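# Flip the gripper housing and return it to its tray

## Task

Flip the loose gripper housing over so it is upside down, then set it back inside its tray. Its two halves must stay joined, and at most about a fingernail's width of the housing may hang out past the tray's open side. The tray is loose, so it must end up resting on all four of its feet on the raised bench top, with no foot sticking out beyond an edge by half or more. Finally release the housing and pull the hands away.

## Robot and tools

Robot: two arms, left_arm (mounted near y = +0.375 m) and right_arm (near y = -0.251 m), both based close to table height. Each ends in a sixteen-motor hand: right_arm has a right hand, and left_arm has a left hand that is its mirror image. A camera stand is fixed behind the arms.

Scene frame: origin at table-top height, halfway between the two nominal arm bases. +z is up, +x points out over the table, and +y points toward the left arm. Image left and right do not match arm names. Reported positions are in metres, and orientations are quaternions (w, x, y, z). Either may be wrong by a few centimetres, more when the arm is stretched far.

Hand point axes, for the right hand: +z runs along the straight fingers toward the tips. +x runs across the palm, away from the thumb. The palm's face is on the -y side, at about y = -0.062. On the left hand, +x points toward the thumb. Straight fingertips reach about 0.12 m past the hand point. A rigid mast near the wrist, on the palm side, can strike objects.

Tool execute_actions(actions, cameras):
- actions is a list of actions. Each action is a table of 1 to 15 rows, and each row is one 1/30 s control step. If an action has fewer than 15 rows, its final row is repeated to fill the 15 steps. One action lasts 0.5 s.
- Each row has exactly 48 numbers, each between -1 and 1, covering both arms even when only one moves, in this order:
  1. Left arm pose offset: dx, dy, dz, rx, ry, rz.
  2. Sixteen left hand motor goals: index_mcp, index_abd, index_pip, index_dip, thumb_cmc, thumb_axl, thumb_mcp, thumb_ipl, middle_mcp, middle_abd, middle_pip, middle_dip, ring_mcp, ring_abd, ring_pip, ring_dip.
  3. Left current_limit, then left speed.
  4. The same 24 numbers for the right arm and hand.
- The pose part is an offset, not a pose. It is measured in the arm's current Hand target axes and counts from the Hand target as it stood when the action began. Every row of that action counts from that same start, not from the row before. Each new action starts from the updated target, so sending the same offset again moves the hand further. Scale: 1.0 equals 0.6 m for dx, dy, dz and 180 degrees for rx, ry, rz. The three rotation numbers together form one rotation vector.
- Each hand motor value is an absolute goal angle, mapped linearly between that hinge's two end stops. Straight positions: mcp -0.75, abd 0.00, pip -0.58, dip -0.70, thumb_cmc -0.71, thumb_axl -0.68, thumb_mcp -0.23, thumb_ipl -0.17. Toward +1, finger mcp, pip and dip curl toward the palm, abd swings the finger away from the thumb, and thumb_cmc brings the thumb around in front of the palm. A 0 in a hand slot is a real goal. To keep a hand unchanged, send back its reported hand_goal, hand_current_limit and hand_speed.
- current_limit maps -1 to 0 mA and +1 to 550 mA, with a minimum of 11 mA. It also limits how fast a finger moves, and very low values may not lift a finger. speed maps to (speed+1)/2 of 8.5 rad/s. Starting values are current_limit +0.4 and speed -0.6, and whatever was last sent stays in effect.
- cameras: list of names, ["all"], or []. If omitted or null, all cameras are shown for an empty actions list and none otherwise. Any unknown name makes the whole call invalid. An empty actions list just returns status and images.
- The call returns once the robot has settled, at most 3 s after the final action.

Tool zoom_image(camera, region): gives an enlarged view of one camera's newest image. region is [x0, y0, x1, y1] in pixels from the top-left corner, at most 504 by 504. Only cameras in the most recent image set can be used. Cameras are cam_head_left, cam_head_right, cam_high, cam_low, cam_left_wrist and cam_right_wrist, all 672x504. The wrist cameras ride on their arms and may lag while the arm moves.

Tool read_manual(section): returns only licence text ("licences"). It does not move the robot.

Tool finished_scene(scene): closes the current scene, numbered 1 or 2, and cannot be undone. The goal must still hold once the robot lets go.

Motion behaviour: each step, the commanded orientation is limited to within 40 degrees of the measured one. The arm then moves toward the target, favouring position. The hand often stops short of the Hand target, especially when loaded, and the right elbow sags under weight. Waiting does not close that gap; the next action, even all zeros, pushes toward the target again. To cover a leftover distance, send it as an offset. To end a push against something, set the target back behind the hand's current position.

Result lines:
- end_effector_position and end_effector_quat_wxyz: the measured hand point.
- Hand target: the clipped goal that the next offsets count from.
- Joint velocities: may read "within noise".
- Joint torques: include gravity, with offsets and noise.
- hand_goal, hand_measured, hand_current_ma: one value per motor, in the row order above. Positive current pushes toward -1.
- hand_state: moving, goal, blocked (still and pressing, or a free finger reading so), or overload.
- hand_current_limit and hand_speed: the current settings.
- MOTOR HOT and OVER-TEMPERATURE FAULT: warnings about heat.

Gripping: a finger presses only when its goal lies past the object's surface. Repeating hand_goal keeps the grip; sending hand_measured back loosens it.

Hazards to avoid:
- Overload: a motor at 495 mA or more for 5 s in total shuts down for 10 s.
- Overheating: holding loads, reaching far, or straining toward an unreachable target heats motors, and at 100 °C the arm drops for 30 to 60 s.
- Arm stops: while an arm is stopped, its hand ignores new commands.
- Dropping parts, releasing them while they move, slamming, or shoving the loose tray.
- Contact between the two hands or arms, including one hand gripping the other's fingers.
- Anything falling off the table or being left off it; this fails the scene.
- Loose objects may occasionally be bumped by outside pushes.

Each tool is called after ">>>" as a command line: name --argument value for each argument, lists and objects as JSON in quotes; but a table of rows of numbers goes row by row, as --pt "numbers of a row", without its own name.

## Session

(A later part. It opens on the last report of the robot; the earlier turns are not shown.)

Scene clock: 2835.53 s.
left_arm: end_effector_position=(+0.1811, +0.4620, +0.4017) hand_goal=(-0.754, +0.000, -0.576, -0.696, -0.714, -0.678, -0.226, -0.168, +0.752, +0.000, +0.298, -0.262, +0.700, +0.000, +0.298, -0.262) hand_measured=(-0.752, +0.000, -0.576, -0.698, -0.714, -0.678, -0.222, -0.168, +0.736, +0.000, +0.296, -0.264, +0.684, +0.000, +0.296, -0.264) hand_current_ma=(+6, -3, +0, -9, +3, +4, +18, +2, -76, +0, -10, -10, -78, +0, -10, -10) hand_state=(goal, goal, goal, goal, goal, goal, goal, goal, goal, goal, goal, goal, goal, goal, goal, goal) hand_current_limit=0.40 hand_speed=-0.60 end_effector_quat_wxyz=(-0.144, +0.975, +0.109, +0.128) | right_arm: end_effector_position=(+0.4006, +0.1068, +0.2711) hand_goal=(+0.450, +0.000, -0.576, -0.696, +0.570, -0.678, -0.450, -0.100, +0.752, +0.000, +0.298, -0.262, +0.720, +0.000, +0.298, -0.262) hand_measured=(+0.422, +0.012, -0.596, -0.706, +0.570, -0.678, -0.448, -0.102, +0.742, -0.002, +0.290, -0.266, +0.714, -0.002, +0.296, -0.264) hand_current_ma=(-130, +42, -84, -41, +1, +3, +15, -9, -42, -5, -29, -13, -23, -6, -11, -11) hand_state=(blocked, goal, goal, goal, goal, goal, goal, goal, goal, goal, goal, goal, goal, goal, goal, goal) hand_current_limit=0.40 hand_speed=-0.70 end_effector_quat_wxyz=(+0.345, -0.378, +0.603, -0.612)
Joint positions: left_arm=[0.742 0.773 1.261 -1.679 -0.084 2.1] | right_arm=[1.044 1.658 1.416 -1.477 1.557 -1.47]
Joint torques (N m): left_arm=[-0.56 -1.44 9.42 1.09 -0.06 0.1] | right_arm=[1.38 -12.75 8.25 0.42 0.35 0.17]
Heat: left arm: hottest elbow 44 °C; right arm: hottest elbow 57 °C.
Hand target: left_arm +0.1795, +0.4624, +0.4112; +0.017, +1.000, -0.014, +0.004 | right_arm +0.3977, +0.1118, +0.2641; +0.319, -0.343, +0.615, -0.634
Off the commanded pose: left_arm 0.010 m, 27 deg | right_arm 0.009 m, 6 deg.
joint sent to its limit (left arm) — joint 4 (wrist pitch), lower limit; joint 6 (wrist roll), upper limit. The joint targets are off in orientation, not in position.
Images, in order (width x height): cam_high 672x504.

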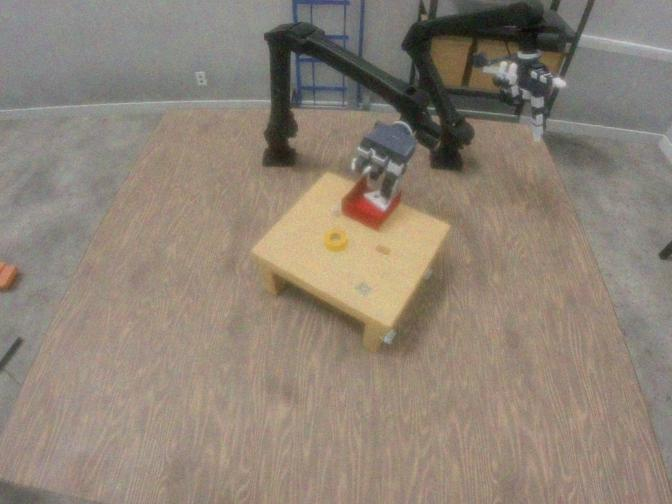

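>>> execute_actions --actions '[[[0,0,0,0,0,0,-0.754,0,-0.576,-0.696,-0.714,-0.678,-0.226,-0.168,0.753,0,0.299,-0.261,0.70,0,0.299,-0.261,0.4,-0.6,0,-0.09,0.02,0,0,0,0.40,0,-0.576,-0.696,0.57,-0.678,-0.45,-0.1,0.753,0,0.299,-0.261,0.72,0,0.299,-0.261,0.4,-0.7]],[[0,0,0,0,0,0,-0.754,0,-0.576,-0.696,-0.714,-0.678,-0.226,-0.168,0.753,0,0.299,-0.261,0.70,0,0.299,-0.261,0.4,-0.6,0.0035,0,0.088,0,0,0,0.40,0,-0.576,-0.696,0.57,-0.678,-0.42,-0.1,0.753,0,0.299,-0.261,0.72,0,0.299,-0.261,0.4,-0.7]]]' --cameras '["cam_high", "cam_low"]'

>>> zoom_image --camera "cam_high" --region '[330, 150, 420, 240]'

>>> zoom_image --camera "cam_low" --region '[315, 140, 385, 225]'

Scene clock: 2856.00 s.
left_arm: end_effector_position=(+0.1811, +0.4620, +0.4017) hand_goal=(-0.754, +0.000, -0.576, -0.696, -0.714, -0.678, -0.226, -0.168, +0.752, +0.000, +0.298, -0.262, +0.700, +0.000, +0.298, -0.262) hand_measured=(-0.752, +0.000, -0.576, -0.698, -0.714, -0.678, -0.222, -0.168, +0.736, +0.000, +0.296, -0.264, +0.684, +0.000, +0.296, -0.264) hand_current_ma=(+6, -3, +0, -9, +3, +4, +18, +2, -76, +0, -10, -10, -78, +0, -10, -10) hand_state=(goal, goal, goal, goal, goal, goal, goal, goal, goal, goal, goal, goal, goal, goal, goal, goal) hand_current_limit=0.40 hand_speed=-0.60 end_effector_quat_wxyz=(-0.144, +0.975, +0.109, +0.128) | right_arm: end_effector_position=(+0.4451, +0.0641, +0.3015) hand_goal=(+0.400, +0.000, -0.576, -0.696, +0.570, -0.678, -0.420, -0.100, +0.752, +0.000, +0.298, -0.262, +0.720, +0.000, +0.298, -0.262) hand_measured=(+0.402, +0.002, -0.578, -0.698, +0.570, -0.678, -0.420, -0.102, +0.744, -0.002, +0.290, -0.266, +0.714, -0.002, +0.296, -0.264) hand_current_ma=(+12, +7, -7, -9, +1, +3, -1, -9, -39, -5, -29, -13, -23, -6, -11, -11) hand_state=(goal, goal, goal, goal, goal, goal, goal, goal, goal, goal, goal, goal, goal, goal, goal, goal) hand_current_limit=0.40 hand_speed=-0.70 end_effector_quat_wxyz=(+0.304, -0.345, +0.622, -0.634)
Joint positions: left_arm=[0.742 0.773 1.261 -1.679 -0.084 2.1] | right_arm=[0.925 1.658 1.497 -1.523 1.56 -1.518]
Joint torques (N m): left_arm=[-0.73 -1.73 9.39 1.02 -0.07 0.1] | right_arm=[1.38 -14.1 13.6 0.59 1.34 -0.18]
Heat: left arm: hottest elbow 44 °C; right arm: hottest elbow 58 °C.
Hand target: left_arm +0.1795, +0.4624, +0.4112; +0.017, +1.000, -0.014, +0.004 | right_arm +0.4510, +0.0757, +0.3187; +0.319, -0.343, +0.615, -0.634
Off the commanded pose: left_arm 0.010 m, 27 deg | right_arm 0.022 m, 2 deg.
joint sent to its limit (left arm) — joint 4 (wrist pitch), lower limit; joint 6 (wrist roll), upper limit. The joint targets are off in orientation, not in position.
joint sent to its limit (right arm) — joint 5 (wrist yaw), upper limit. The joint targets still meet the commanded pose.
Images, in order (width x height): cam_high 672x504, cam_low 672x504.

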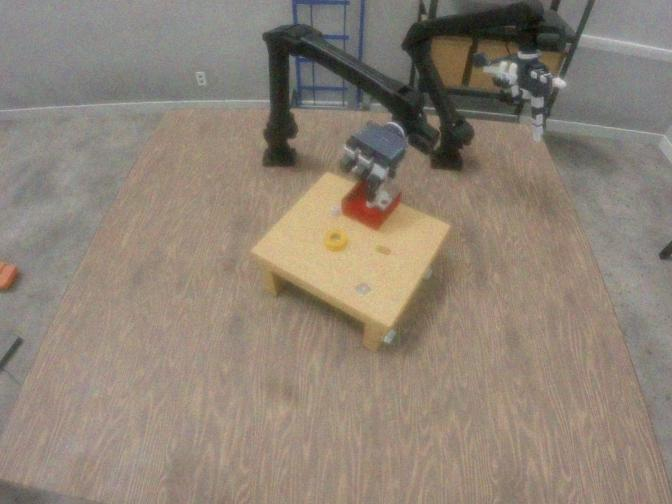

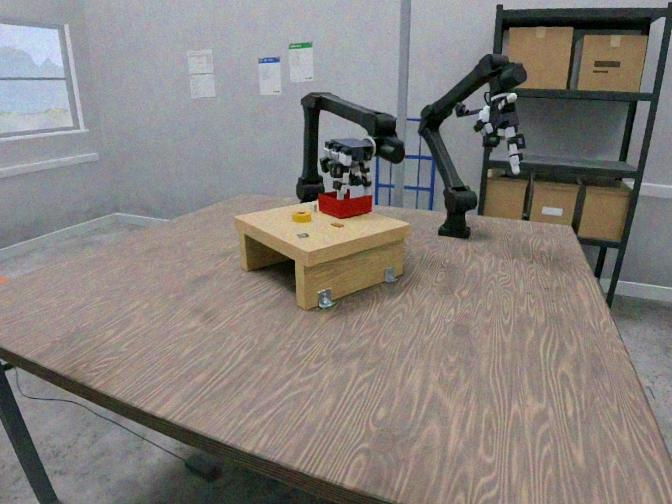

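Scaled by 5.600 from the camera's 672x504 image, which has a finer 960x720 frame.

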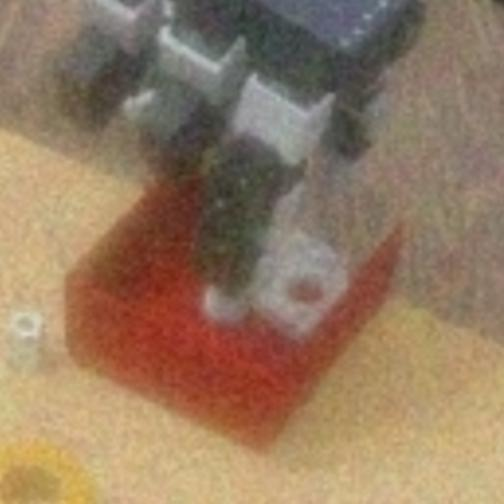

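Scaled by 5.929 from the camera's 672x504 image, which has a finer 960x720 frame.

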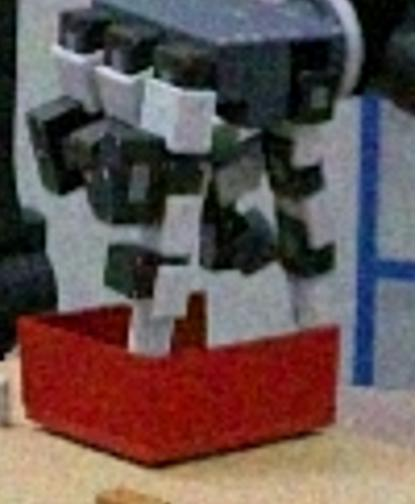

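>>> execute_actions --actions '[[[0,0,0,0,0,0,-0.754,0,-0.576,-0.696,-0.714,-0.678,-0.226,-0.168,0.753,0,0.299,-0.261,0.70,0,0.299,-0.261,0.4,-0.6,0.008,0.055,0,0,0,0,0.40,0,-0.576,-0.696,0.57,-0.678,-0.40,-0.1,0.753,0,0.299,-0.261,0.72,0,0.299,-0.261,0.4,-0.7]],[[0,0,0,0,0,0,-0.754,0,-0.576,-0.696,-0.714,-0.678,-0.226,-0.168,0.753,0,0.299,-0.261,0.70,0,0.299,-0.261,0.4,-0.6,-0.002,0.032,0,0,0,0,0.40,0,-0.576,-0.696,0.57,-0.678,-0.40,-0.1,0.753,0,0.299,-0.261,0.72,0,0.299,-0.261,0.4,-0.7]]]' --cameras '["cam_high", "cam_low"]'

>>> zoom_image --camera "cam_high" --region '[330, 150, 420, 240]'

Scene clock: 2867.67 s.
left_arm: end_effector_position=(+0.1811, +0.4620, +0.4017) hand_goal=(-0.754, +0.000, -0.576, -0.696, -0.714, -0.678, -0.226, -0.168, +0.752, +0.000, +0.298, -0.262, +0.700, +0.000, +0.298, -0.262) hand_measured=(-0.752, +0.000, -0.576, -0.698, -0.714, -0.678, -0.222, -0.168, +0.736, +0.000, +0.296, -0.264, +0.684, +0.000, +0.296, -0.264) hand_current_ma=(+6, -3, +0, -9, +3, +4, +18, +2, -76, +0, -10, -10, -78, +0, -10, -10) hand_state=(goal, goal, goal, goal, goal, goal, goal, goal, goal, goal, goal, goal, goal, goal, goal, goal) hand_current_limit=0.40 hand_speed=-0.60 end_effector_quat_wxyz=(-0.144, +0.975, +0.109, +0.128) | right_arm: end_effector_position=(+0.4452, +0.0634, +0.2721) hand_goal=(+0.400, +0.000, -0.576, -0.696, +0.570, -0.678, -0.400, -0.100, +0.752, +0.000, +0.298, -0.262, +0.720, +0.000, +0.298, -0.262) hand_measured=(+0.404, +0.008, -0.576, -0.698, +0.570, -0.678, -0.400, -0.102, +0.744, -0.002, +0.290, -0.266, +0.714, -0.002, +0.296, -0.264) hand_current_ma=(+18, +27, +0, -4, +1, +3, -4, -9, -39, -5, -29, -13, -23, -6, -11, -11) hand_state=(goal, goal, goal, goal, goal, goal, goal, goal, goal, goal, goal, goal, goal, goal, goal, goal) hand_current_limit=0.40 hand_speed=-0.70 end_effector_quat_wxyz=(+0.304, -0.345, +0.620, -0.636)
Joint positions: left_arm=[0.742 0.773 1.261 -1.679 -0.084 2.1] | right_arm=[0.925 1.677 1.442 -1.473 1.564 -1.495]
Joint torques (N m): left_arm=[-0.62 -2.02 9.44 1.06 -0.05 0.11] | right_arm=[1.79 -12.98 8.65 1.21 1.06 0.14]
Heat: left arm: hottest elbow 44 °C; right arm: hottest elbow 59 °C.
Hand target: left_arm +0.1795, +0.4624, +0.4112; +0.017, +1.000, -0.014, +0.004 | right_arm +0.4482, +0.0706, +0.2667; +0.319, -0.343, +0.615, -0.634
Off the commanded pose: left_arm 0.010 m, 27 deg | right_arm 0.009 m, 2 deg.
joint sent to its limit (left arm) — joint 4 (wrist pitch), lower limit; joint 6 (wrist roll), upper limit. The joint targets are off in orientation, not in position.
joint sent to its limit (right arm) — joint 5 (wrist yaw), upper limit. The joint targets still meet the commanded pose.
Images, in order (width x height): cam_high 672x504, cam_low 672x504.

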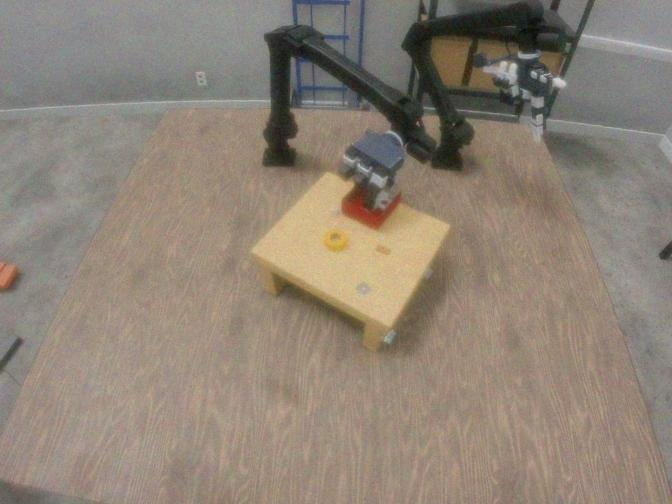

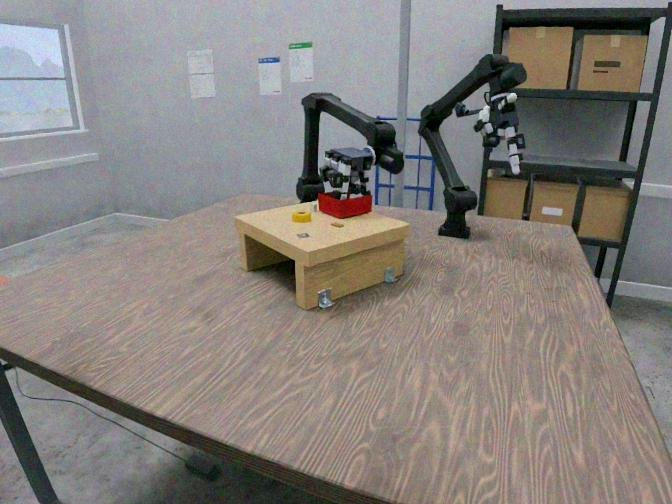

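Scaled by 5.600 from the camera's 672x504 image, which has a finer 960x720 frame.

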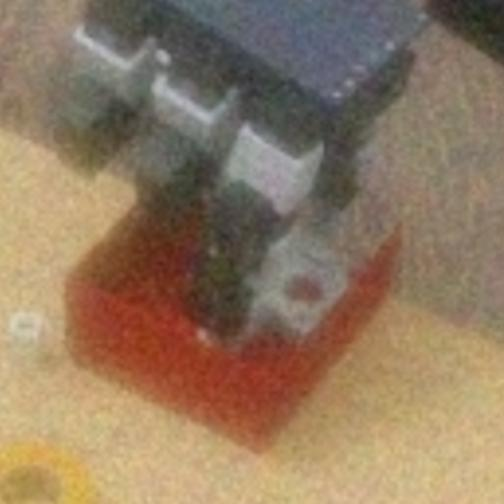

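>>> execute_actions --actions '[[[0,0,0,0,0,0,-0.754,0,-0.576,-0.696,-0.714,-0.678,-0.226,-0.168,0.753,0,0.299,-0.261,0.70,0,0.299,-0.261,0.4,-0.6,-0.002,0.016,0,0,0,0,0.44,0,-0.576,-0.696,0.57,-0.678,-0.35,-0.1,0.753,0,0.299,-0.261,0.72,0,0.299,-0.261,0.4,-0.8]],[[0,0,0,0,0,0,-0.754,0,-0.576,-0.696,-0.714,-0.678,-0.226,-0.168,0.753,0,0.299,-0.261,0.70,0,0.299,-0.261,0.4,-0.6,0,0,0,0,0,0,0.48,0,-0.576,-0.696,0.57,-0.678,-0.29,-0.1,0.753,0,0.299,-0.261,0.72,0,0.299,-0.261,0.4,-0.8]],[[0,0,0,0,0,0,-0.754,0,-0.576,-0.696,-0.714,-0.678,-0.226,-0.168,0.753,0,0.299,-0.261,0.70,0,0.299,-0.261,0.4,-0.6,0,0,0,0,0,0,0.51,0,-0.576,-0.696,0.57,-0.678,-0.24,-0.1,0.753,0,0.299,-0.261,0.72,0,0.299,-0.261,0.4,-0.85]]]' --cameras '["cam_high"]'

>>> zoom_image --camera "cam_high" --region '[330, 150, 420, 240]'

Scene clock: 2881.37 s.
left_arm: end_effector_position=(+0.1811, +0.4620, +0.4017) hand_goal=(-0.754, +0.000, -0.576, -0.696, -0.714, -0.678, -0.226, -0.168, +0.752, +0.000, +0.298, -0.262, +0.700, +0.000, +0.298, -0.262) hand_measured=(-0.752, +0.000, -0.576, -0.698, -0.714, -0.678, -0.222, -0.168, +0.736, +0.000, +0.296, -0.264, +0.684, +0.000, +0.296, -0.264) hand_current_ma=(+6, -3, +0, -9, +3, +4, +18, +2, -76, +0, -10, -10, -78, +0, -10, -10) hand_state=(goal, goal, goal, goal, goal, goal, goal, goal, goal, goal, goal, goal, goal, goal, goal, goal) hand_current_limit=0.40 hand_speed=-0.60 end_effector_quat_wxyz=(-0.144, +0.975, +0.109, +0.128) | right_arm: end_effector_position=(+0.4452, +0.0662, +0.2716) hand_goal=(+0.510, +0.000, -0.576, -0.696, +0.570, -0.678, -0.240, -0.100, +0.752, +0.000, +0.298, -0.262, +0.720, +0.000, +0.298, -0.262) hand_measured=(+0.468, +0.016, -0.592, -0.702, +0.584, -0.678, -0.286, -0.114, +0.744, -0.002, +0.290, -0.266, +0.714, -0.002, +0.296, -0.264) hand_current_ma=(-197, +56, -63, -28, +56, +3, -270, -86, -39, -5, -29, -13, -23, -6, -11, -11) hand_state=(blocked, goal, goal, goal, goal, goal, blocked, goal, goal, goal, goal, goal, goal, goal, goal, goal) hand_current_limit=0.40 hand_speed=-0.85 end_effector_quat_wxyz=(+0.312, -0.340, +0.620, -0.635)
Joint positions: left_arm=[0.742 0.773 1.261 -1.679 -0.084 2.1] | right_arm=[0.929 1.677 1.437 -1.463 1.571 -1.484]
Joint torques (N m): left_arm=[-0.79 -2.14 9.36 1.05 -0.06 0.1] | right_arm=[0.73 -12.1 7.88 1.39 0.8 0.16]
Heat: left arm: hottest elbow 44 °C; right arm: hottest elbow 58 °C.
Hand target: left_arm +0.1795, +0.4624, +0.4112; +0.017, +1.000, -0.014, +0.004 | right_arm +0.4487, +0.0713, +0.2571; +0.319, -0.343, +0.615, -0.634
Off the commanded pose: left_arm 0.010 m, 27 deg | right_arm 0.016 m, 1 deg.
joint read past its limit (right arm) — joint 5 (wrist yaw), upper limit.
joint sent to its limit (left arm) — joint 4 (wrist pitch), lower limit; joint 6 (wrist roll), upper limit. The joint targets are off in orientation, not in position.
joint sent to its limit (right arm) — joint 5 (wrist yaw), upper limit. The joint targets still meet the commanded pose.
Images, in order (width x height): cam_high 672x504.

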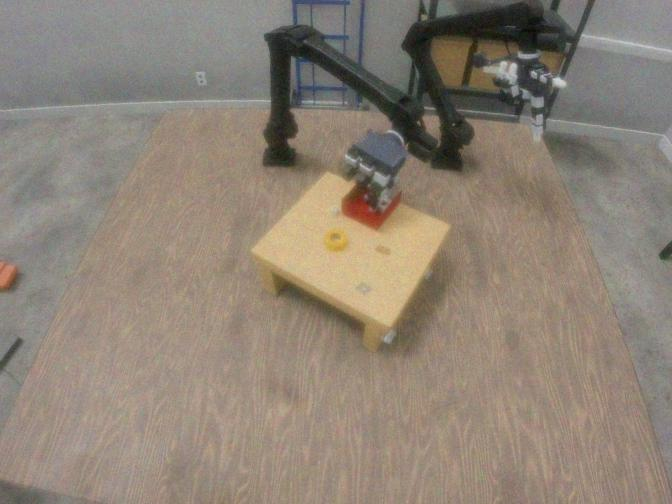

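Scaled by 5.600 from the camera's 672x504 image, which has a finer 960x720 frame.

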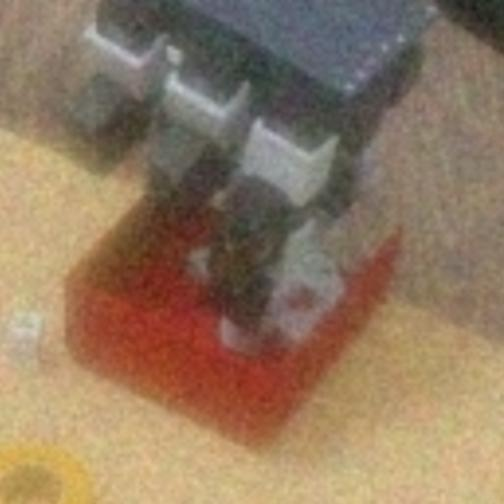

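>>> execute_actions --actions '[[[0,0,0,0,0,0,-0.754,0,-0.576,-0.696,-0.714,-0.678,-0.226,-0.168,0.753,0,0.299,-0.261,0.70,0,0.299,-0.261,0.4,-0.6,0,0,0,0,0,0,0.55,0,-0.576,-0.696,0.57,-0.678,-0.20,-0.1,0.753,0,0.299,-0.261,0.72,0,0.299,-0.261,0.4,-0.85]],[[0,0,0,0,0,0,-0.754,0,-0.576,-0.696,-0.714,-0.678,-0.226,-0.168,0.753,0,0.299,-0.261,0.70,0,0.299,-0.261,0.4,-0.6,0,0,0,0,0,0,0.58,0,-0.576,-0.696,0.57,-0.678,-0.17,-0.1,0.753,0,0.299,-0.261,0.72,0,0.299,-0.261,0.4,-0.85]]]' --cameras '["cam_high"]'

>>> zoom_image --camera "cam_high" --region '[330, 150, 420, 240]'

Scene clock: 2890.20 s.
left_arm: end_effector_position=(+0.1811, +0.4620, +0.4017) hand_goal=(-0.754, +0.000, -0.576, -0.696, -0.714, -0.678, -0.226, -0.168, +0.752, +0.000, +0.298, -0.262, +0.700, +0.000, +0.298, -0.262) hand_measured=(-0.752, +0.000, -0.576, -0.698, -0.714, -0.678, -0.222, -0.168, +0.736, +0.000, +0.296, -0.264, +0.684, +0.000, +0.296, -0.264) hand_current_ma=(+6, -3, +0, -9, +3, +4, +18, +2, -76, +0, -10, -10, -78, +0, -10, -10) hand_state=(goal, goal, goal, goal, goal, goal, goal, goal, goal, goal, goal, goal, goal, goal, goal, goal) hand_current_limit=0.40 hand_speed=-0.60 end_effector_quat_wxyz=(-0.144, +0.975, +0.109, +0.128) | right_arm: end_effector_position=(+0.4452, +0.0666, +0.2716) hand_goal=(+0.580, +0.000, -0.576, -0.696, +0.570, -0.678, -0.170, -0.100, +0.752, +0.000, +0.298, -0.262, +0.720, +0.000, +0.298, -0.262) hand_measured=(+0.514, +0.010, -0.596, -0.704, +0.586, -0.678, -0.282, -0.116, +0.744, -0.002, +0.290, -0.266, +0.714, -0.002, +0.296, -0.264) hand_current_ma=(-327, +39, -82, -35, +65, +3, -385, -96, -39, -5, -29, -13, -23, -6, -11, -11) hand_state=(blocked, goal, goal, goal, goal, goal, blocked, goal, goal, goal, goal, goal, goal, goal, goal, goal) hand_current_limit=0.40 hand_speed=-0.85 end_effector_quat_wxyz=(+0.313, -0.340, +0.620, -0.634)
Joint positions: left_arm=[0.742 0.773 1.261 -1.679 -0.084 2.1] | right_arm=[0.929 1.677 1.437 -1.463 1.571 -1.481]
Joint torques (N m): left_arm=[-0.38 -1.73 9.4 1.05 -0.05 0.12] | right_arm=[1.32 -11.87 7.95 1.36 0.75 0.14]
Heat: left arm: hottest elbow 44 °C; right arm: hottest elbow 58 °C.
Hand target: left_arm +0.1795, +0.4624, +0.4112; +0.017, +1.000, -0.014, +0.004 | right_arm +0.4487, +0.0714, +0.2571; +0.319, -0.343, +0.615, -0.634
Off the commanded pose: left_arm 0.010 m, 27 deg | right_arm 0.016 m, 1 deg.
joint read past its limit (right arm) — joint 5 (wrist yaw), upper limit.
joint sent to its limit (left arm) — joint 4 (wrist pitch), lower limit; joint 6 (wrist roll), upper limit. The joint targets are off in orientation, not in position.
joint sent to its limit (right arm) — joint 5 (wrist yaw), upper limit. The joint targets still meet the commanded pose.
Images, in order (width x height): cam_high 672x504.

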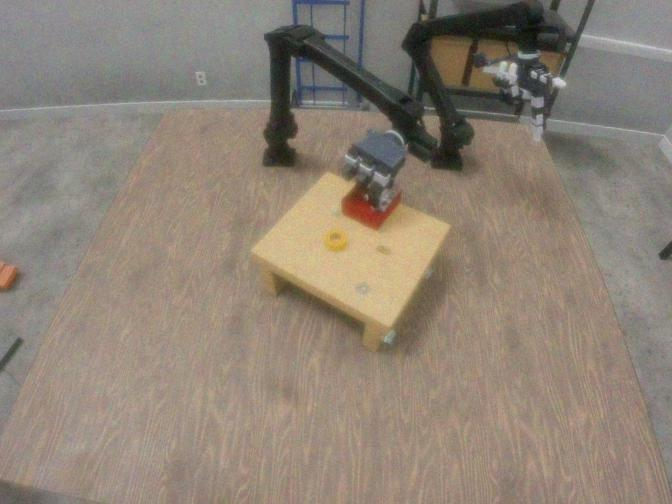

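Scaled by 5.600 from the camera's 672x504 image, which has a finer 960x720 frame.

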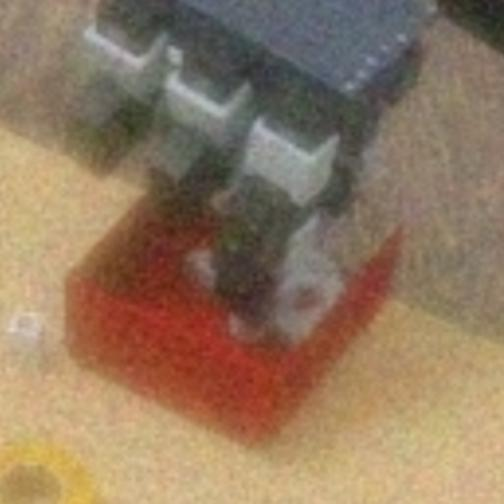

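>>> execute_actions --actions '[[[0,0,0,0,0,0,-0.754,0,-0.576,-0.696,-0.714,-0.678,-0.226,-0.168,0.753,0,0.299,-0.261,0.70,0,0.299,-0.261,0.4,-0.6,0.003,-0.055,0,0,0,0,0.60,0,-0.576,-0.696,0.57,-0.678,-0.17,-0.1,0.753,0,0.299,-0.261,0.72,0,0.299,-0.261,0.4,-0.85]],[[0,0,0,0,0,0,-0.754,0,-0.576,-0.696,-0.714,-0.678,-0.226,-0.168,0.753,0,0.299,-0.261,0.70,0,0.299,-0.261,0.4,-0.6,0.004,-0.05,0,0,0,0,0.60,0,-0.576,-0.696,0.57,-0.678,-0.17,-0.1,0.753,0,0.299,-0.261,0.72,0,0.299,-0.261,0.4,-0.85]]]' --cameras '["cam_high", "cam_low"]'

>>> zoom_image --camera "cam_high" --region '[330, 150, 420, 240]'

>>> zoom_image --camera "cam_low" --region '[315, 140, 385, 225]'

Scene clock: 2900.67 s.
left_arm: end_effector_position=(+0.1811, +0.4620, +0.4017) hand_goal=(-0.754, +0.000, -0.576, -0.696, -0.714, -0.678, -0.226, -0.168, +0.752, +0.000, +0.298, -0.262, +0.700, +0.000, +0.298, -0.262) hand_measured=(-0.752, +0.000, -0.576, -0.698, -0.714, -0.678, -0.222, -0.168, +0.736, +0.000, +0.296, -0.264, +0.684, +0.000, +0.296, -0.264) hand_current_ma=(+6, -3, +0, -9, +3, +4, +18, +2, -76, +0, -10, -10, -78, +0, -10, -10) hand_state=(goal, goal, goal, goal, goal, goal, goal, goal, goal, goal, goal, goal, goal, goal, goal, goal) hand_current_limit=0.40 hand_speed=-0.60 end_effector_quat_wxyz=(-0.144, +0.975, +0.109, +0.128) | right_arm: end_effector_position=(+0.4451, +0.0664, +0.2861) hand_goal=(+0.600, +0.000, -0.576, -0.696, +0.570, -0.678, -0.170, -0.100, +0.752, +0.000, +0.298, -0.262, +0.720, +0.000, +0.298, -0.262) hand_measured=(+0.518, -0.010, -0.606, -0.710, +0.582, -0.678, -0.272, -0.118, +0.744, -0.002, +0.290, -0.266, +0.714, -0.002, +0.296, -0.264) hand_current_ma=(-385, -32, -130, -56, +54, +3, -385, -100, -39, -5, -29, -13, -23, -6, -11, -11) hand_state=(blocked, goal, blocked, goal, goal, goal, blocked, goal, goal, goal, goal, goal, goal, goal, goal, goal) hand_current_limit=0.40 hand_speed=-0.85 end_effector_quat_wxyz=(+0.300, -0.352, +0.613, -0.640)
Joint positions: left_arm=[0.742 0.773 1.261 -1.679 -0.084 2.1] | right_arm=[0.929 1.675 1.474 -1.49 1.571 -1.534]
Joint torques (N m): left_arm=[-0.5 -1.96 9.52 1.07 -0.07 0.1] | right_arm=[0.97 -16.79 13.49 0.03 0.77 -0.21]
Heat: left arm: hottest elbow 44 °C; right arm: hottest elbow 58 °C.
Hand target: left_arm +0.1795, +0.4624, +0.4112; +0.017, +1.000, -0.014, +0.004 | right_arm +0.4473, +0.0703, +0.3202; +0.319, -0.343, +0.615, -0.634
Off the commanded pose: left_arm 0.010 m, 27 deg | right_arm 0.034 m, 3 deg.
joint read past its limit (right arm) — joint 5 (wrist yaw), upper limit.
joint sent to its limit (left arm) — joint 4 (wrist pitch), lower limit; joint 6 (wrist roll), upper limit. The joint targets are off in orientation, not in position.
joint sent to its limit (right arm) — joint 5 (wrist yaw), upper limit. The joint targets still meet the commanded pose.
Images, in order (width x height): cam_high 672x504, cam_low 672x504.

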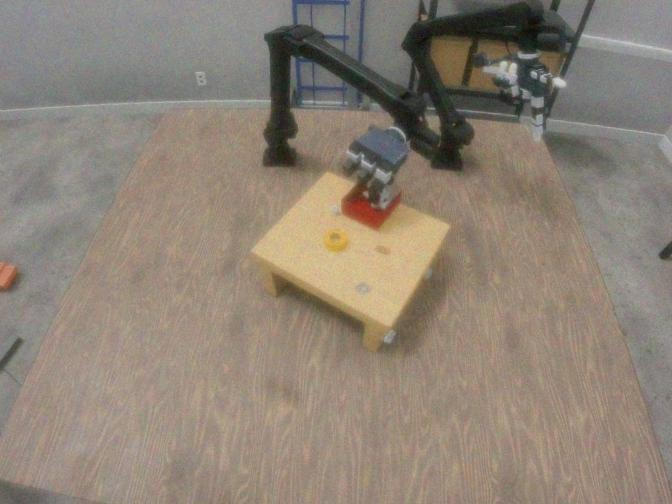

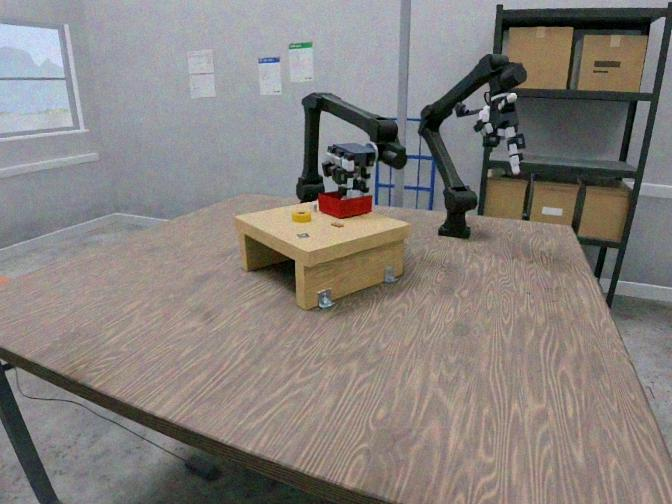

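Scaled by 5.600 from the camera's 672x504 image, which has a finer 960x720 frame.

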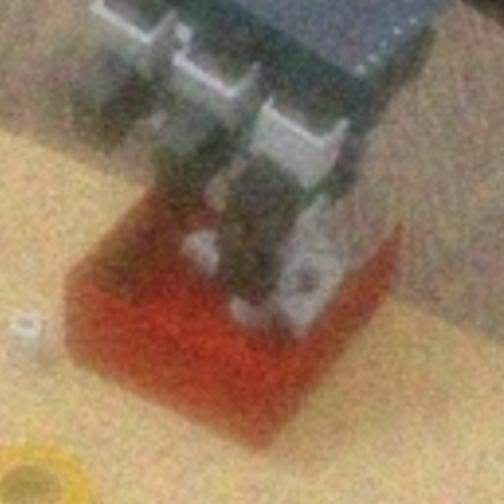

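Scaled by 5.929 from the camera's 672x504 image, which has a finer 960x720 frame.

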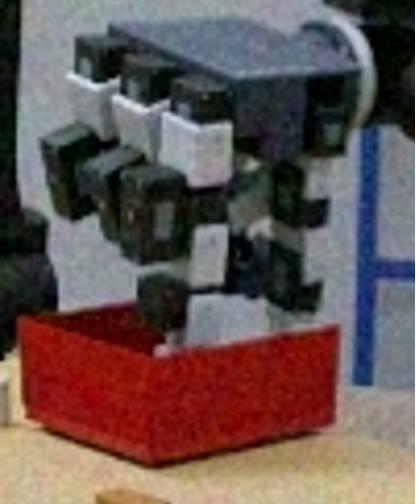

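>>> execute_actions --actions '[[[0,0,0,0,0,0,-0.754,0,-0.576,-0.696,-0.714,-0.678,-0.226,-0.168,0.753,0,0.299,-0.261,0.70,0,0.299,-0.261,0.4,-0.6,0.006,-0.05,0,0,0,0,0.60,0,-0.576,-0.696,0.57,-0.678,-0.17,-0.1,0.753,0,0.299,-0.261,0.72,0,0.299,-0.261,0.4,-0.85]]]' --cameras '["cam_high", "cam_low"]'

>>> zoom_image --camera "cam_high" --region '[330, 150, 420, 240]'

>>> zoom_image --camera "cam_low" --region '[315, 140, 385, 225]'

Scene clock: 2907.93 s.
left_arm: end_effector_position=(+0.1811, +0.4620, +0.4017) hand_goal=(-0.754, +0.000, -0.576, -0.696, -0.714, -0.678, -0.226, -0.168, +0.752, +0.000, +0.298, -0.262, +0.700, +0.000, +0.298, -0.262) hand_measured=(-0.752, +0.000, -0.576, -0.698, -0.714, -0.678, -0.222, -0.168, +0.736, +0.000, +0.296, -0.264, +0.684, +0.000, +0.296, -0.264) hand_current_ma=(+6, -3, +0, -9, +3, +4, +18, +2, -76, +0, -10, -10, -78, +0, -10, -10) hand_state=(goal, goal, goal, goal, goal, goal, goal, goal, goal, goal, goal, goal, goal, goal, goal, goal) hand_current_limit=0.40 hand_speed=-0.60 end_effector_quat_wxyz=(-0.144, +0.975, +0.109, +0.128) | right_arm: end_effector_position=(+0.4443, +0.0653, +0.3218) hand_goal=(+0.600, +0.000, -0.576, -0.696, +0.570, -0.678, -0.170, -0.100, +0.752, +0.000, +0.298, -0.262, +0.720, +0.000, +0.298, -0.262) hand_measured=(+0.518, -0.010, -0.606, -0.710, +0.582, -0.678, -0.272, -0.118, +0.744, -0.002, +0.290, -0.266, +0.714, -0.002, +0.296, -0.264) hand_current_ma=(-385, -33, -130, -56, +54, +3, -385, -100, -39, -5, -29, -13, -23, -6, -11, -11) hand_state=(blocked, goal, blocked, goal, goal, goal, blocked, goal, goal, goal, goal, goal, goal, goal, goal, goal) hand_current_limit=0.40 hand_speed=-0.85 end_effector_quat_wxyz=(+0.304, -0.349, +0.615, -0.639)
Joint positions: left_arm=[0.742 0.773 1.261 -1.679 -0.084 2.1] | right_arm=[0.929 1.643 1.53 -1.521 1.571 -1.579]
Joint torques (N m): left_arm=[-0.73 -1.96 9.36 1.05 -0.05 0.09] | right_arm=[0.79 -15.68 13.52 -0.02 0.77 -0.19]
Heat: left arm: hottest elbow 44 °C; right arm: hottest elbow 58 °C.
Hand target: left_arm +0.1795, +0.4624, +0.4112; +0.017, +1.000, -0.014, +0.004 | right_arm +0.4458, +0.0686, +0.3504; +0.320, -0.343, +0.615, -0.634
Off the commanded pose: left_arm 0.010 m, 27 deg | right_arm 0.029 m, 2 deg.
joint read past its limit (right arm) — joint 5 (wrist yaw), upper limit.
joint sent to its limit (left arm) — joint 4 (wrist pitch), lower limit; joint 6 (wrist roll), upper limit. The joint targets are off in orientation, not in position.
joint sent to its limit (right arm) — joint 5 (wrist yaw), upper limit. The joint targets still meet the commanded pose.
Images, in order (width x height): cam_high 672x504, cam_low 672x504.

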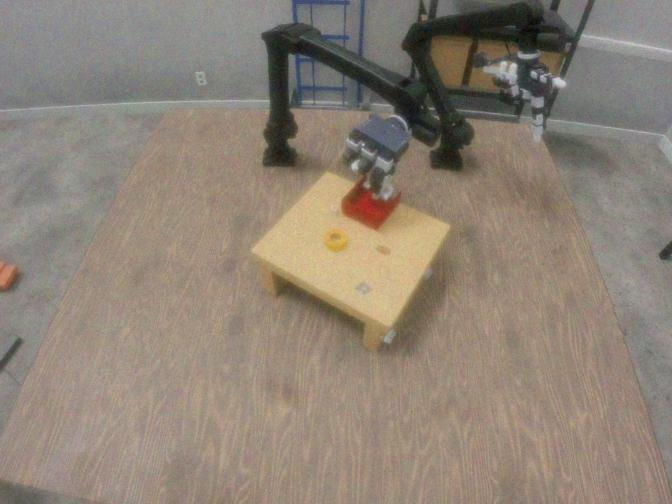

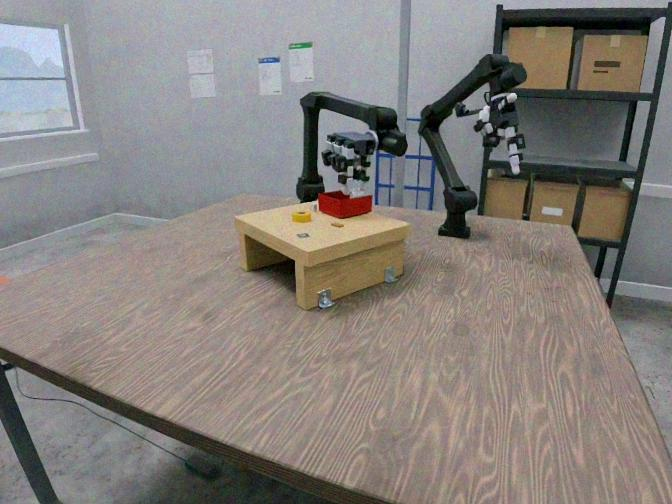

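Scaled by 5.600 from the camera's 672x504 image, which has a finer 960x720 frame.

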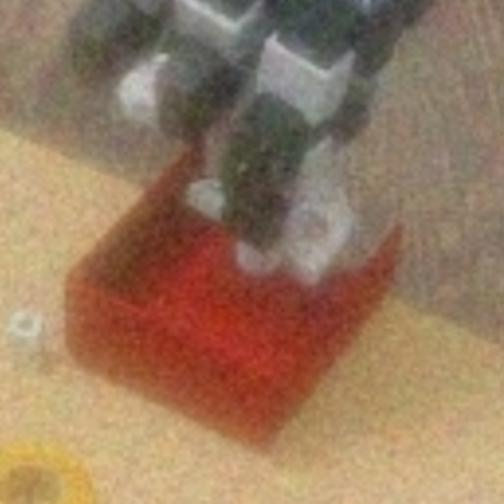

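Scaled by 5.929 from the camera's 672x504 image, which has a finer 960x720 frame.

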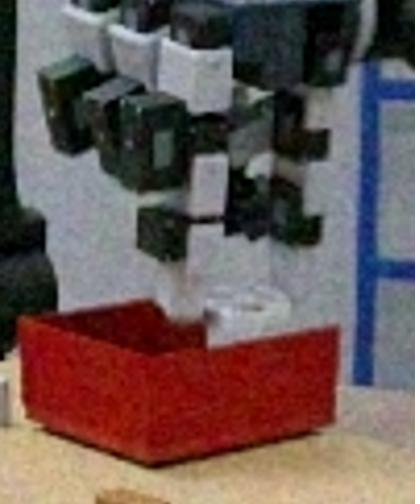

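>>> execute_actions --actions '[[[0,0,0,0,0,0,-0.754,0,-0.576,-0.696,-0.714,-0.678,-0.226,-0.168,0.753,0,0.299,-0.261,0.70,0,0.299,-0.261,0.4,-0.6,0.01,-0.065,0,0,0,0,0.60,0,-0.576,-0.696,0.57,-0.678,-0.17,-0.1,0.753,0,0.299,-0.261,0.72,0,0.299,-0.261,0.4,-0.85]],[[0,0,0,0,0,0,-0.754,0,-0.576,-0.696,-0.714,-0.678,-0.226,-0.168,0.753,0,0.299,-0.261,0.70,0,0.299,-0.261,0.4,-0.6,0.01,-0.06,0,0,0,0,0.60,0,-0.576,-0.696,0.57,-0.678,-0.17,-0.1,0.753,0,0.299,-0.261,0.72,0,0.299,-0.261,0.4,-0.85]],[[0,0,0,0,0,0,-0.754,0,-0.576,-0.696,-0.714,-0.678,-0.226,-0.168,0.753,0,0.299,-0.261,0.70,0,0.299,-0.261,0.4,-0.6,0.0488,0,0.1167,0,0.0444,0,0.60,0,-0.576,-0.696,0.57,-0.678,-0.17,-0.1,0.753,0,0.299,-0.261,0.72,0,0.299,-0.261,0.4,-0.85]]]' --cameras '["cam_high", "cam_low", "cam_right_wrist"]'

>>> zoom_image --camera "cam_high" --region '[310, 110, 430, 230]'

Scene clock: 2947.10 s.
left_arm: end_effector_position=(+0.1811, +0.4620, +0.4017) hand_goal=(-0.754, +0.000, -0.576, -0.696, -0.714, -0.678, -0.226, -0.168, +0.752, +0.000, +0.298, -0.262, +0.700, +0.000, +0.298, -0.262) hand_measured=(-0.752, +0.000, -0.576, -0.698, -0.714, -0.678, -0.222, -0.168, +0.736, +0.000, +0.296, -0.264, +0.684, +0.000, +0.296, -0.264) hand_current_ma=(+6, -3, +0, -9, +3, +4, +18, +2, -76, +0, -10, -10, -78, +0, -10, -10) hand_state=(goal, goal, goal, goal, goal, goal, goal, goal, goal, goal, goal, goal, goal, goal, goal, goal) hand_current_limit=0.40 hand_speed=-0.60 end_effector_quat_wxyz=(-0.144, +0.975, +0.109, +0.128) | right_arm: end_effector_position=(+0.4816, -0.0062, +0.3970) hand_goal=(+0.600, +0.000, -0.576, -0.696, +0.570, -0.678, -0.170, -0.100, +0.752, +0.000, +0.298, -0.262, +0.720, +0.000, +0.298, -0.262) hand_measured=(+0.518, -0.010, -0.608, -0.710, +0.584, -0.678, -0.270, -0.118, +0.744, -0.002, +0.290, -0.266, +0.714, -0.002, +0.296, -0.264) hand_current_ma=(-385, -34, -138, -59, +55, +3, -385, -100, -32, -5, -29, -13, -23, -6, -11, -11) hand_state=(blocked, goal, blocked, goal, goal, goal, blocked, goal, goal, goal, goal, goal, goal, goal, goal, goal) hand_current_limit=0.40 hand_speed=-0.85 end_effector_quat_wxyz=(+0.250, -0.309, +0.636, -0.661)
Joint positions: left_arm=[0.742 0.773 1.261 -1.679 -0.084 2.1] | right_arm=[0.782 1.607 1.683 -1.607 1.571 -1.702]
Joint torques (N m): left_arm=[-0.67 -1.55 9.35 1.02 -0.07 0.09] | right_arm=[1.03 -15.27 14.06 0.54 0.8 -0.22]
Heat: left arm: hottest elbow 44 °C; right arm: hottest elbow 62 °C.
Hand target: left_arm +0.1795, +0.4624, +0.4112; +0.017, +1.000, -0.014, +0.004 | right_arm +0.4818, -0.0019, +0.4275; +0.276, -0.298, +0.636, -0.657
Off the commanded pose: left_arm 0.010 m, 27 deg | right_arm 0.031 m, 3 deg.
joint read past its limit (right arm) — joint 5 (wrist yaw), upper limit.
joint sent to its limit (left arm) — joint 4 (wrist pitch), lower limit; joint 6 (wrist roll), upper limit. The joint targets are off in orientation, not in position.
joint sent to its limit (right arm) — joint 5 (wrist yaw), upper limit. The joint targets still meet the commanded pose.
camera_calibration:
cam_right_wrist: T_world_to_cam=[[0.487844, 0.52167, -0.699907, 0.0802426], [-0.185181, 0.845386, 0.501029, -0.148211], [0.853063, -0.114814, 0.50902, -0.490612], [0, 0, 0, 1]] pos_world=[0.351931, 0.0271063, 0.380151]
Images, in order (width x height): cam_high 672x504, cam_low 672x504, cam_right_wrist 672x504.

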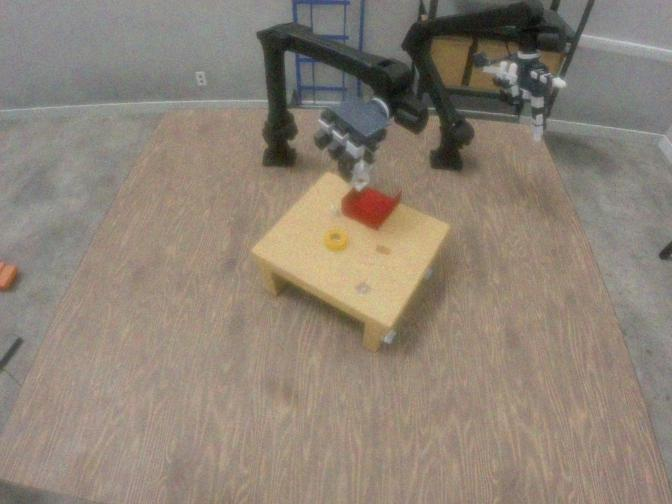

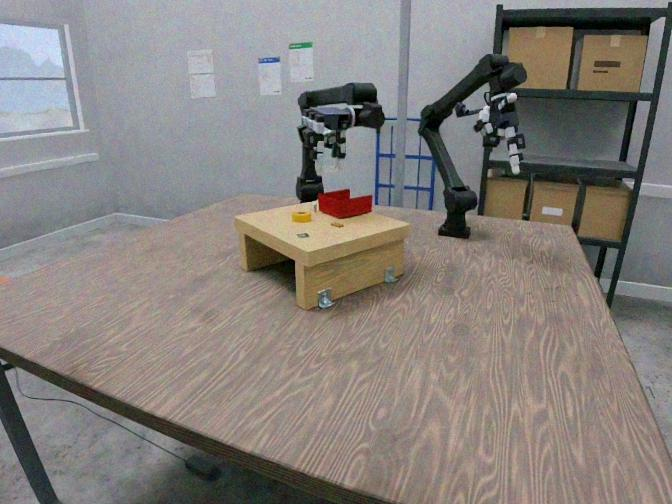

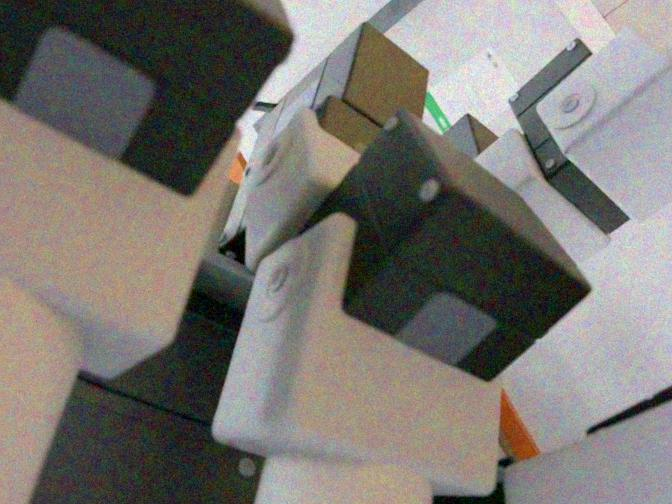

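Scaled by 4.200 from the camera's 672x504 image, which has a finer 960x720 frame.

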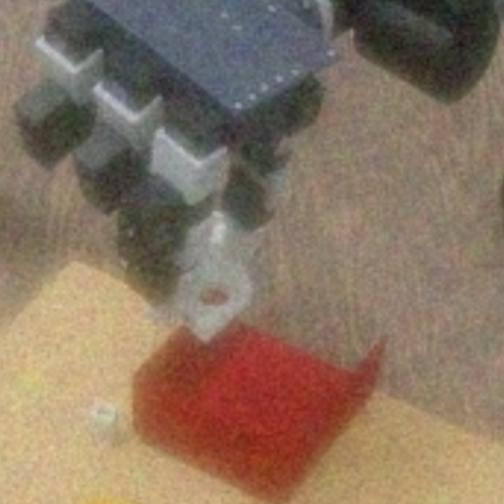

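>>> execute_actions --actions '[[[0,0,0,0,0,0,-0.754,0,-0.576,-0.696,-0.714,-0.678,-0.226,-0.168,0.753,0,0.299,-0.261,0.70,0,0.299,-0.261,0.4,-0.6,0.0488,0,0.1167,0,0.0444,0,0.60,0,-0.576,-0.696,0.57,-0.678,-0.17,-0.1,0.753,0,0.299,-0.261,0.72,0,0.299,-0.261,0.4,-0.85]],[[0,0,0,0,0,0,-0.754,0,-0.576,-0.696,-0.714,-0.678,-0.226,-0.168,0.753,0,0.299,-0.261,0.70,0,0.299,-0.261,0.4,-0.6,0.0488,0,0.1,0,0.0444,0,0.60,0,-0.576,-0.696,0.57,-0.678,-0.17,-0.1,0.753,0,0.299,-0.261,0.72,0,0.299,-0.261,0.4,-0.85]],[[0,0,0,0,0,0,-0.754,0,-0.576,-0.696,-0.714,-0.678,-0.226,-0.168,0.753,0,0.299,-0.261,0.70,0,0.299,-0.261,0.4,-0.6,0.0488,0,0.1,0,0.0444,0,0.60,0,-0.576,-0.696,0.57,-0.678,-0.17,-0.1,0.753,0,0.299,-0.261,0.72,0,0.299,-0.261,0.4,-0.85]]]' --cameras '["cam_head_left", "cam_high"]'

Scene clock: 2958.03 s.
left_arm: end_effector_position=(+0.1811, +0.4620, +0.4017) hand_goal=(-0.754, +0.000, -0.576, -0.696, -0.714, -0.678, -0.226, -0.168, +0.752, +0.000, +0.298, -0.262, +0.700, +0.000, +0.298, -0.262) hand_measured=(-0.752, +0.000, -0.576, -0.698, -0.714, -0.678, -0.222, -0.168, +0.736, +0.000, +0.296, -0.264, +0.684, +0.000, +0.296, -0.264) hand_current_ma=(+6, -3, +0, -9, +3, +4, +18, +2, -76, +0, -10, -10, -78, +0, -10, -10) hand_state=(goal, goal, goal, goal, goal, goal, goal, goal, goal, goal, goal, goal, goal, goal, goal, goal) hand_current_limit=0.40 hand_speed=-0.60 end_effector_quat_wxyz=(-0.144, +0.975, +0.109, +0.128) | right_arm: end_effector_position=(+0.5386, -0.2045, +0.4020) hand_goal=(+0.600, +0.000, -0.576, -0.696, +0.570, -0.678, -0.170, -0.100, +0.752, +0.000, +0.298, -0.262, +0.720, +0.000, +0.298, -0.262) hand_measured=(+0.518, -0.010, -0.608, -0.710, +0.584, -0.678, -0.270, -0.118, +0.746, -0.002, +0.290, -0.266, +0.716, -0.002, +0.296, -0.264) hand_current_ma=(-385, -37, -140, -60, +56, +3, -385, -104, -22, -5, -29, -13, -18, -6, -11, -11) hand_state=(blocked, goal, blocked, goal, goal, goal, blocked, goal, goal, goal, goal, goal, goal, goal, goal, goal) hand_current_limit=0.40 hand_speed=-0.85 end_effector_quat_wxyz=(+0.118, -0.178, +0.684, -0.697)
Joint positions: left_arm=[0.742 0.773 1.261 -1.679 -0.084 2.1] | right_arm=[0.392 1.602 1.69 -1.607 1.571 -1.709]
Joint torques (N m): left_arm=[-0.73 -1.67 9.47 0.98 -0.04 0.1] | right_arm=[2.08 -15.38 13.45 0.47 0.88 -0.18]
Heat: left arm: hottest elbow 44 °C; right arm: hottest elbow 66 °C.
Hand target: left_arm +0.1795, +0.4624, +0.4112; +0.017, +1.000, -0.014, +0.004 | right_arm +0.5368, -0.2018, +0.4348; +0.138, -0.155, +0.679, -0.704
Off the commanded pose: left_arm 0.010 m, 27 deg | right_arm 0.033 m, 4 deg.
joint read past its limit (right arm) — joint 5 (wrist yaw), upper limit.
joint sent to its limit (left arm) — joint 4 (wrist pitch), lower limit; joint 6 (wrist roll), upper limit. The joint targets are off in orientation, not in position.
joint sent to its limit (right arm) — joint 5 (wrist yaw), upper limit. The joint targets still meet the commanded pose.
Images, in order (width x height): cam_head_left 672x504, cam_high 672x504.

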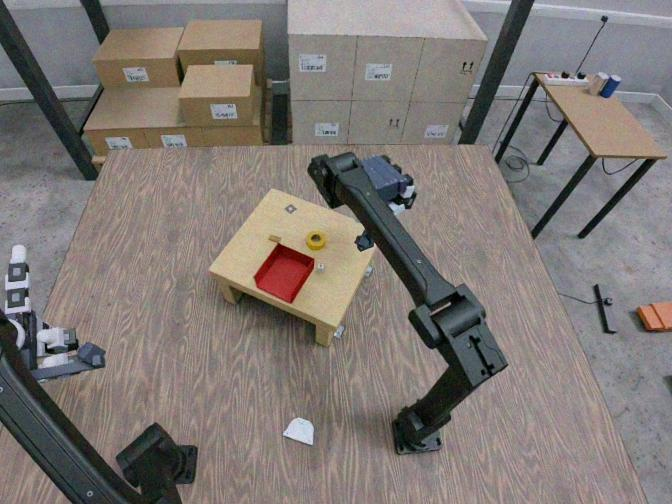

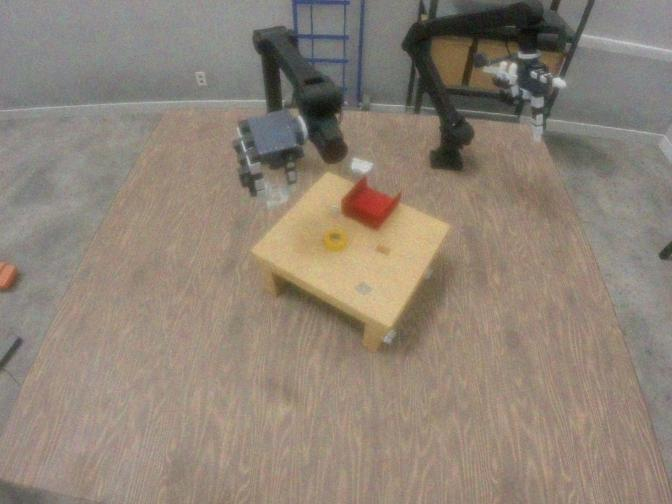

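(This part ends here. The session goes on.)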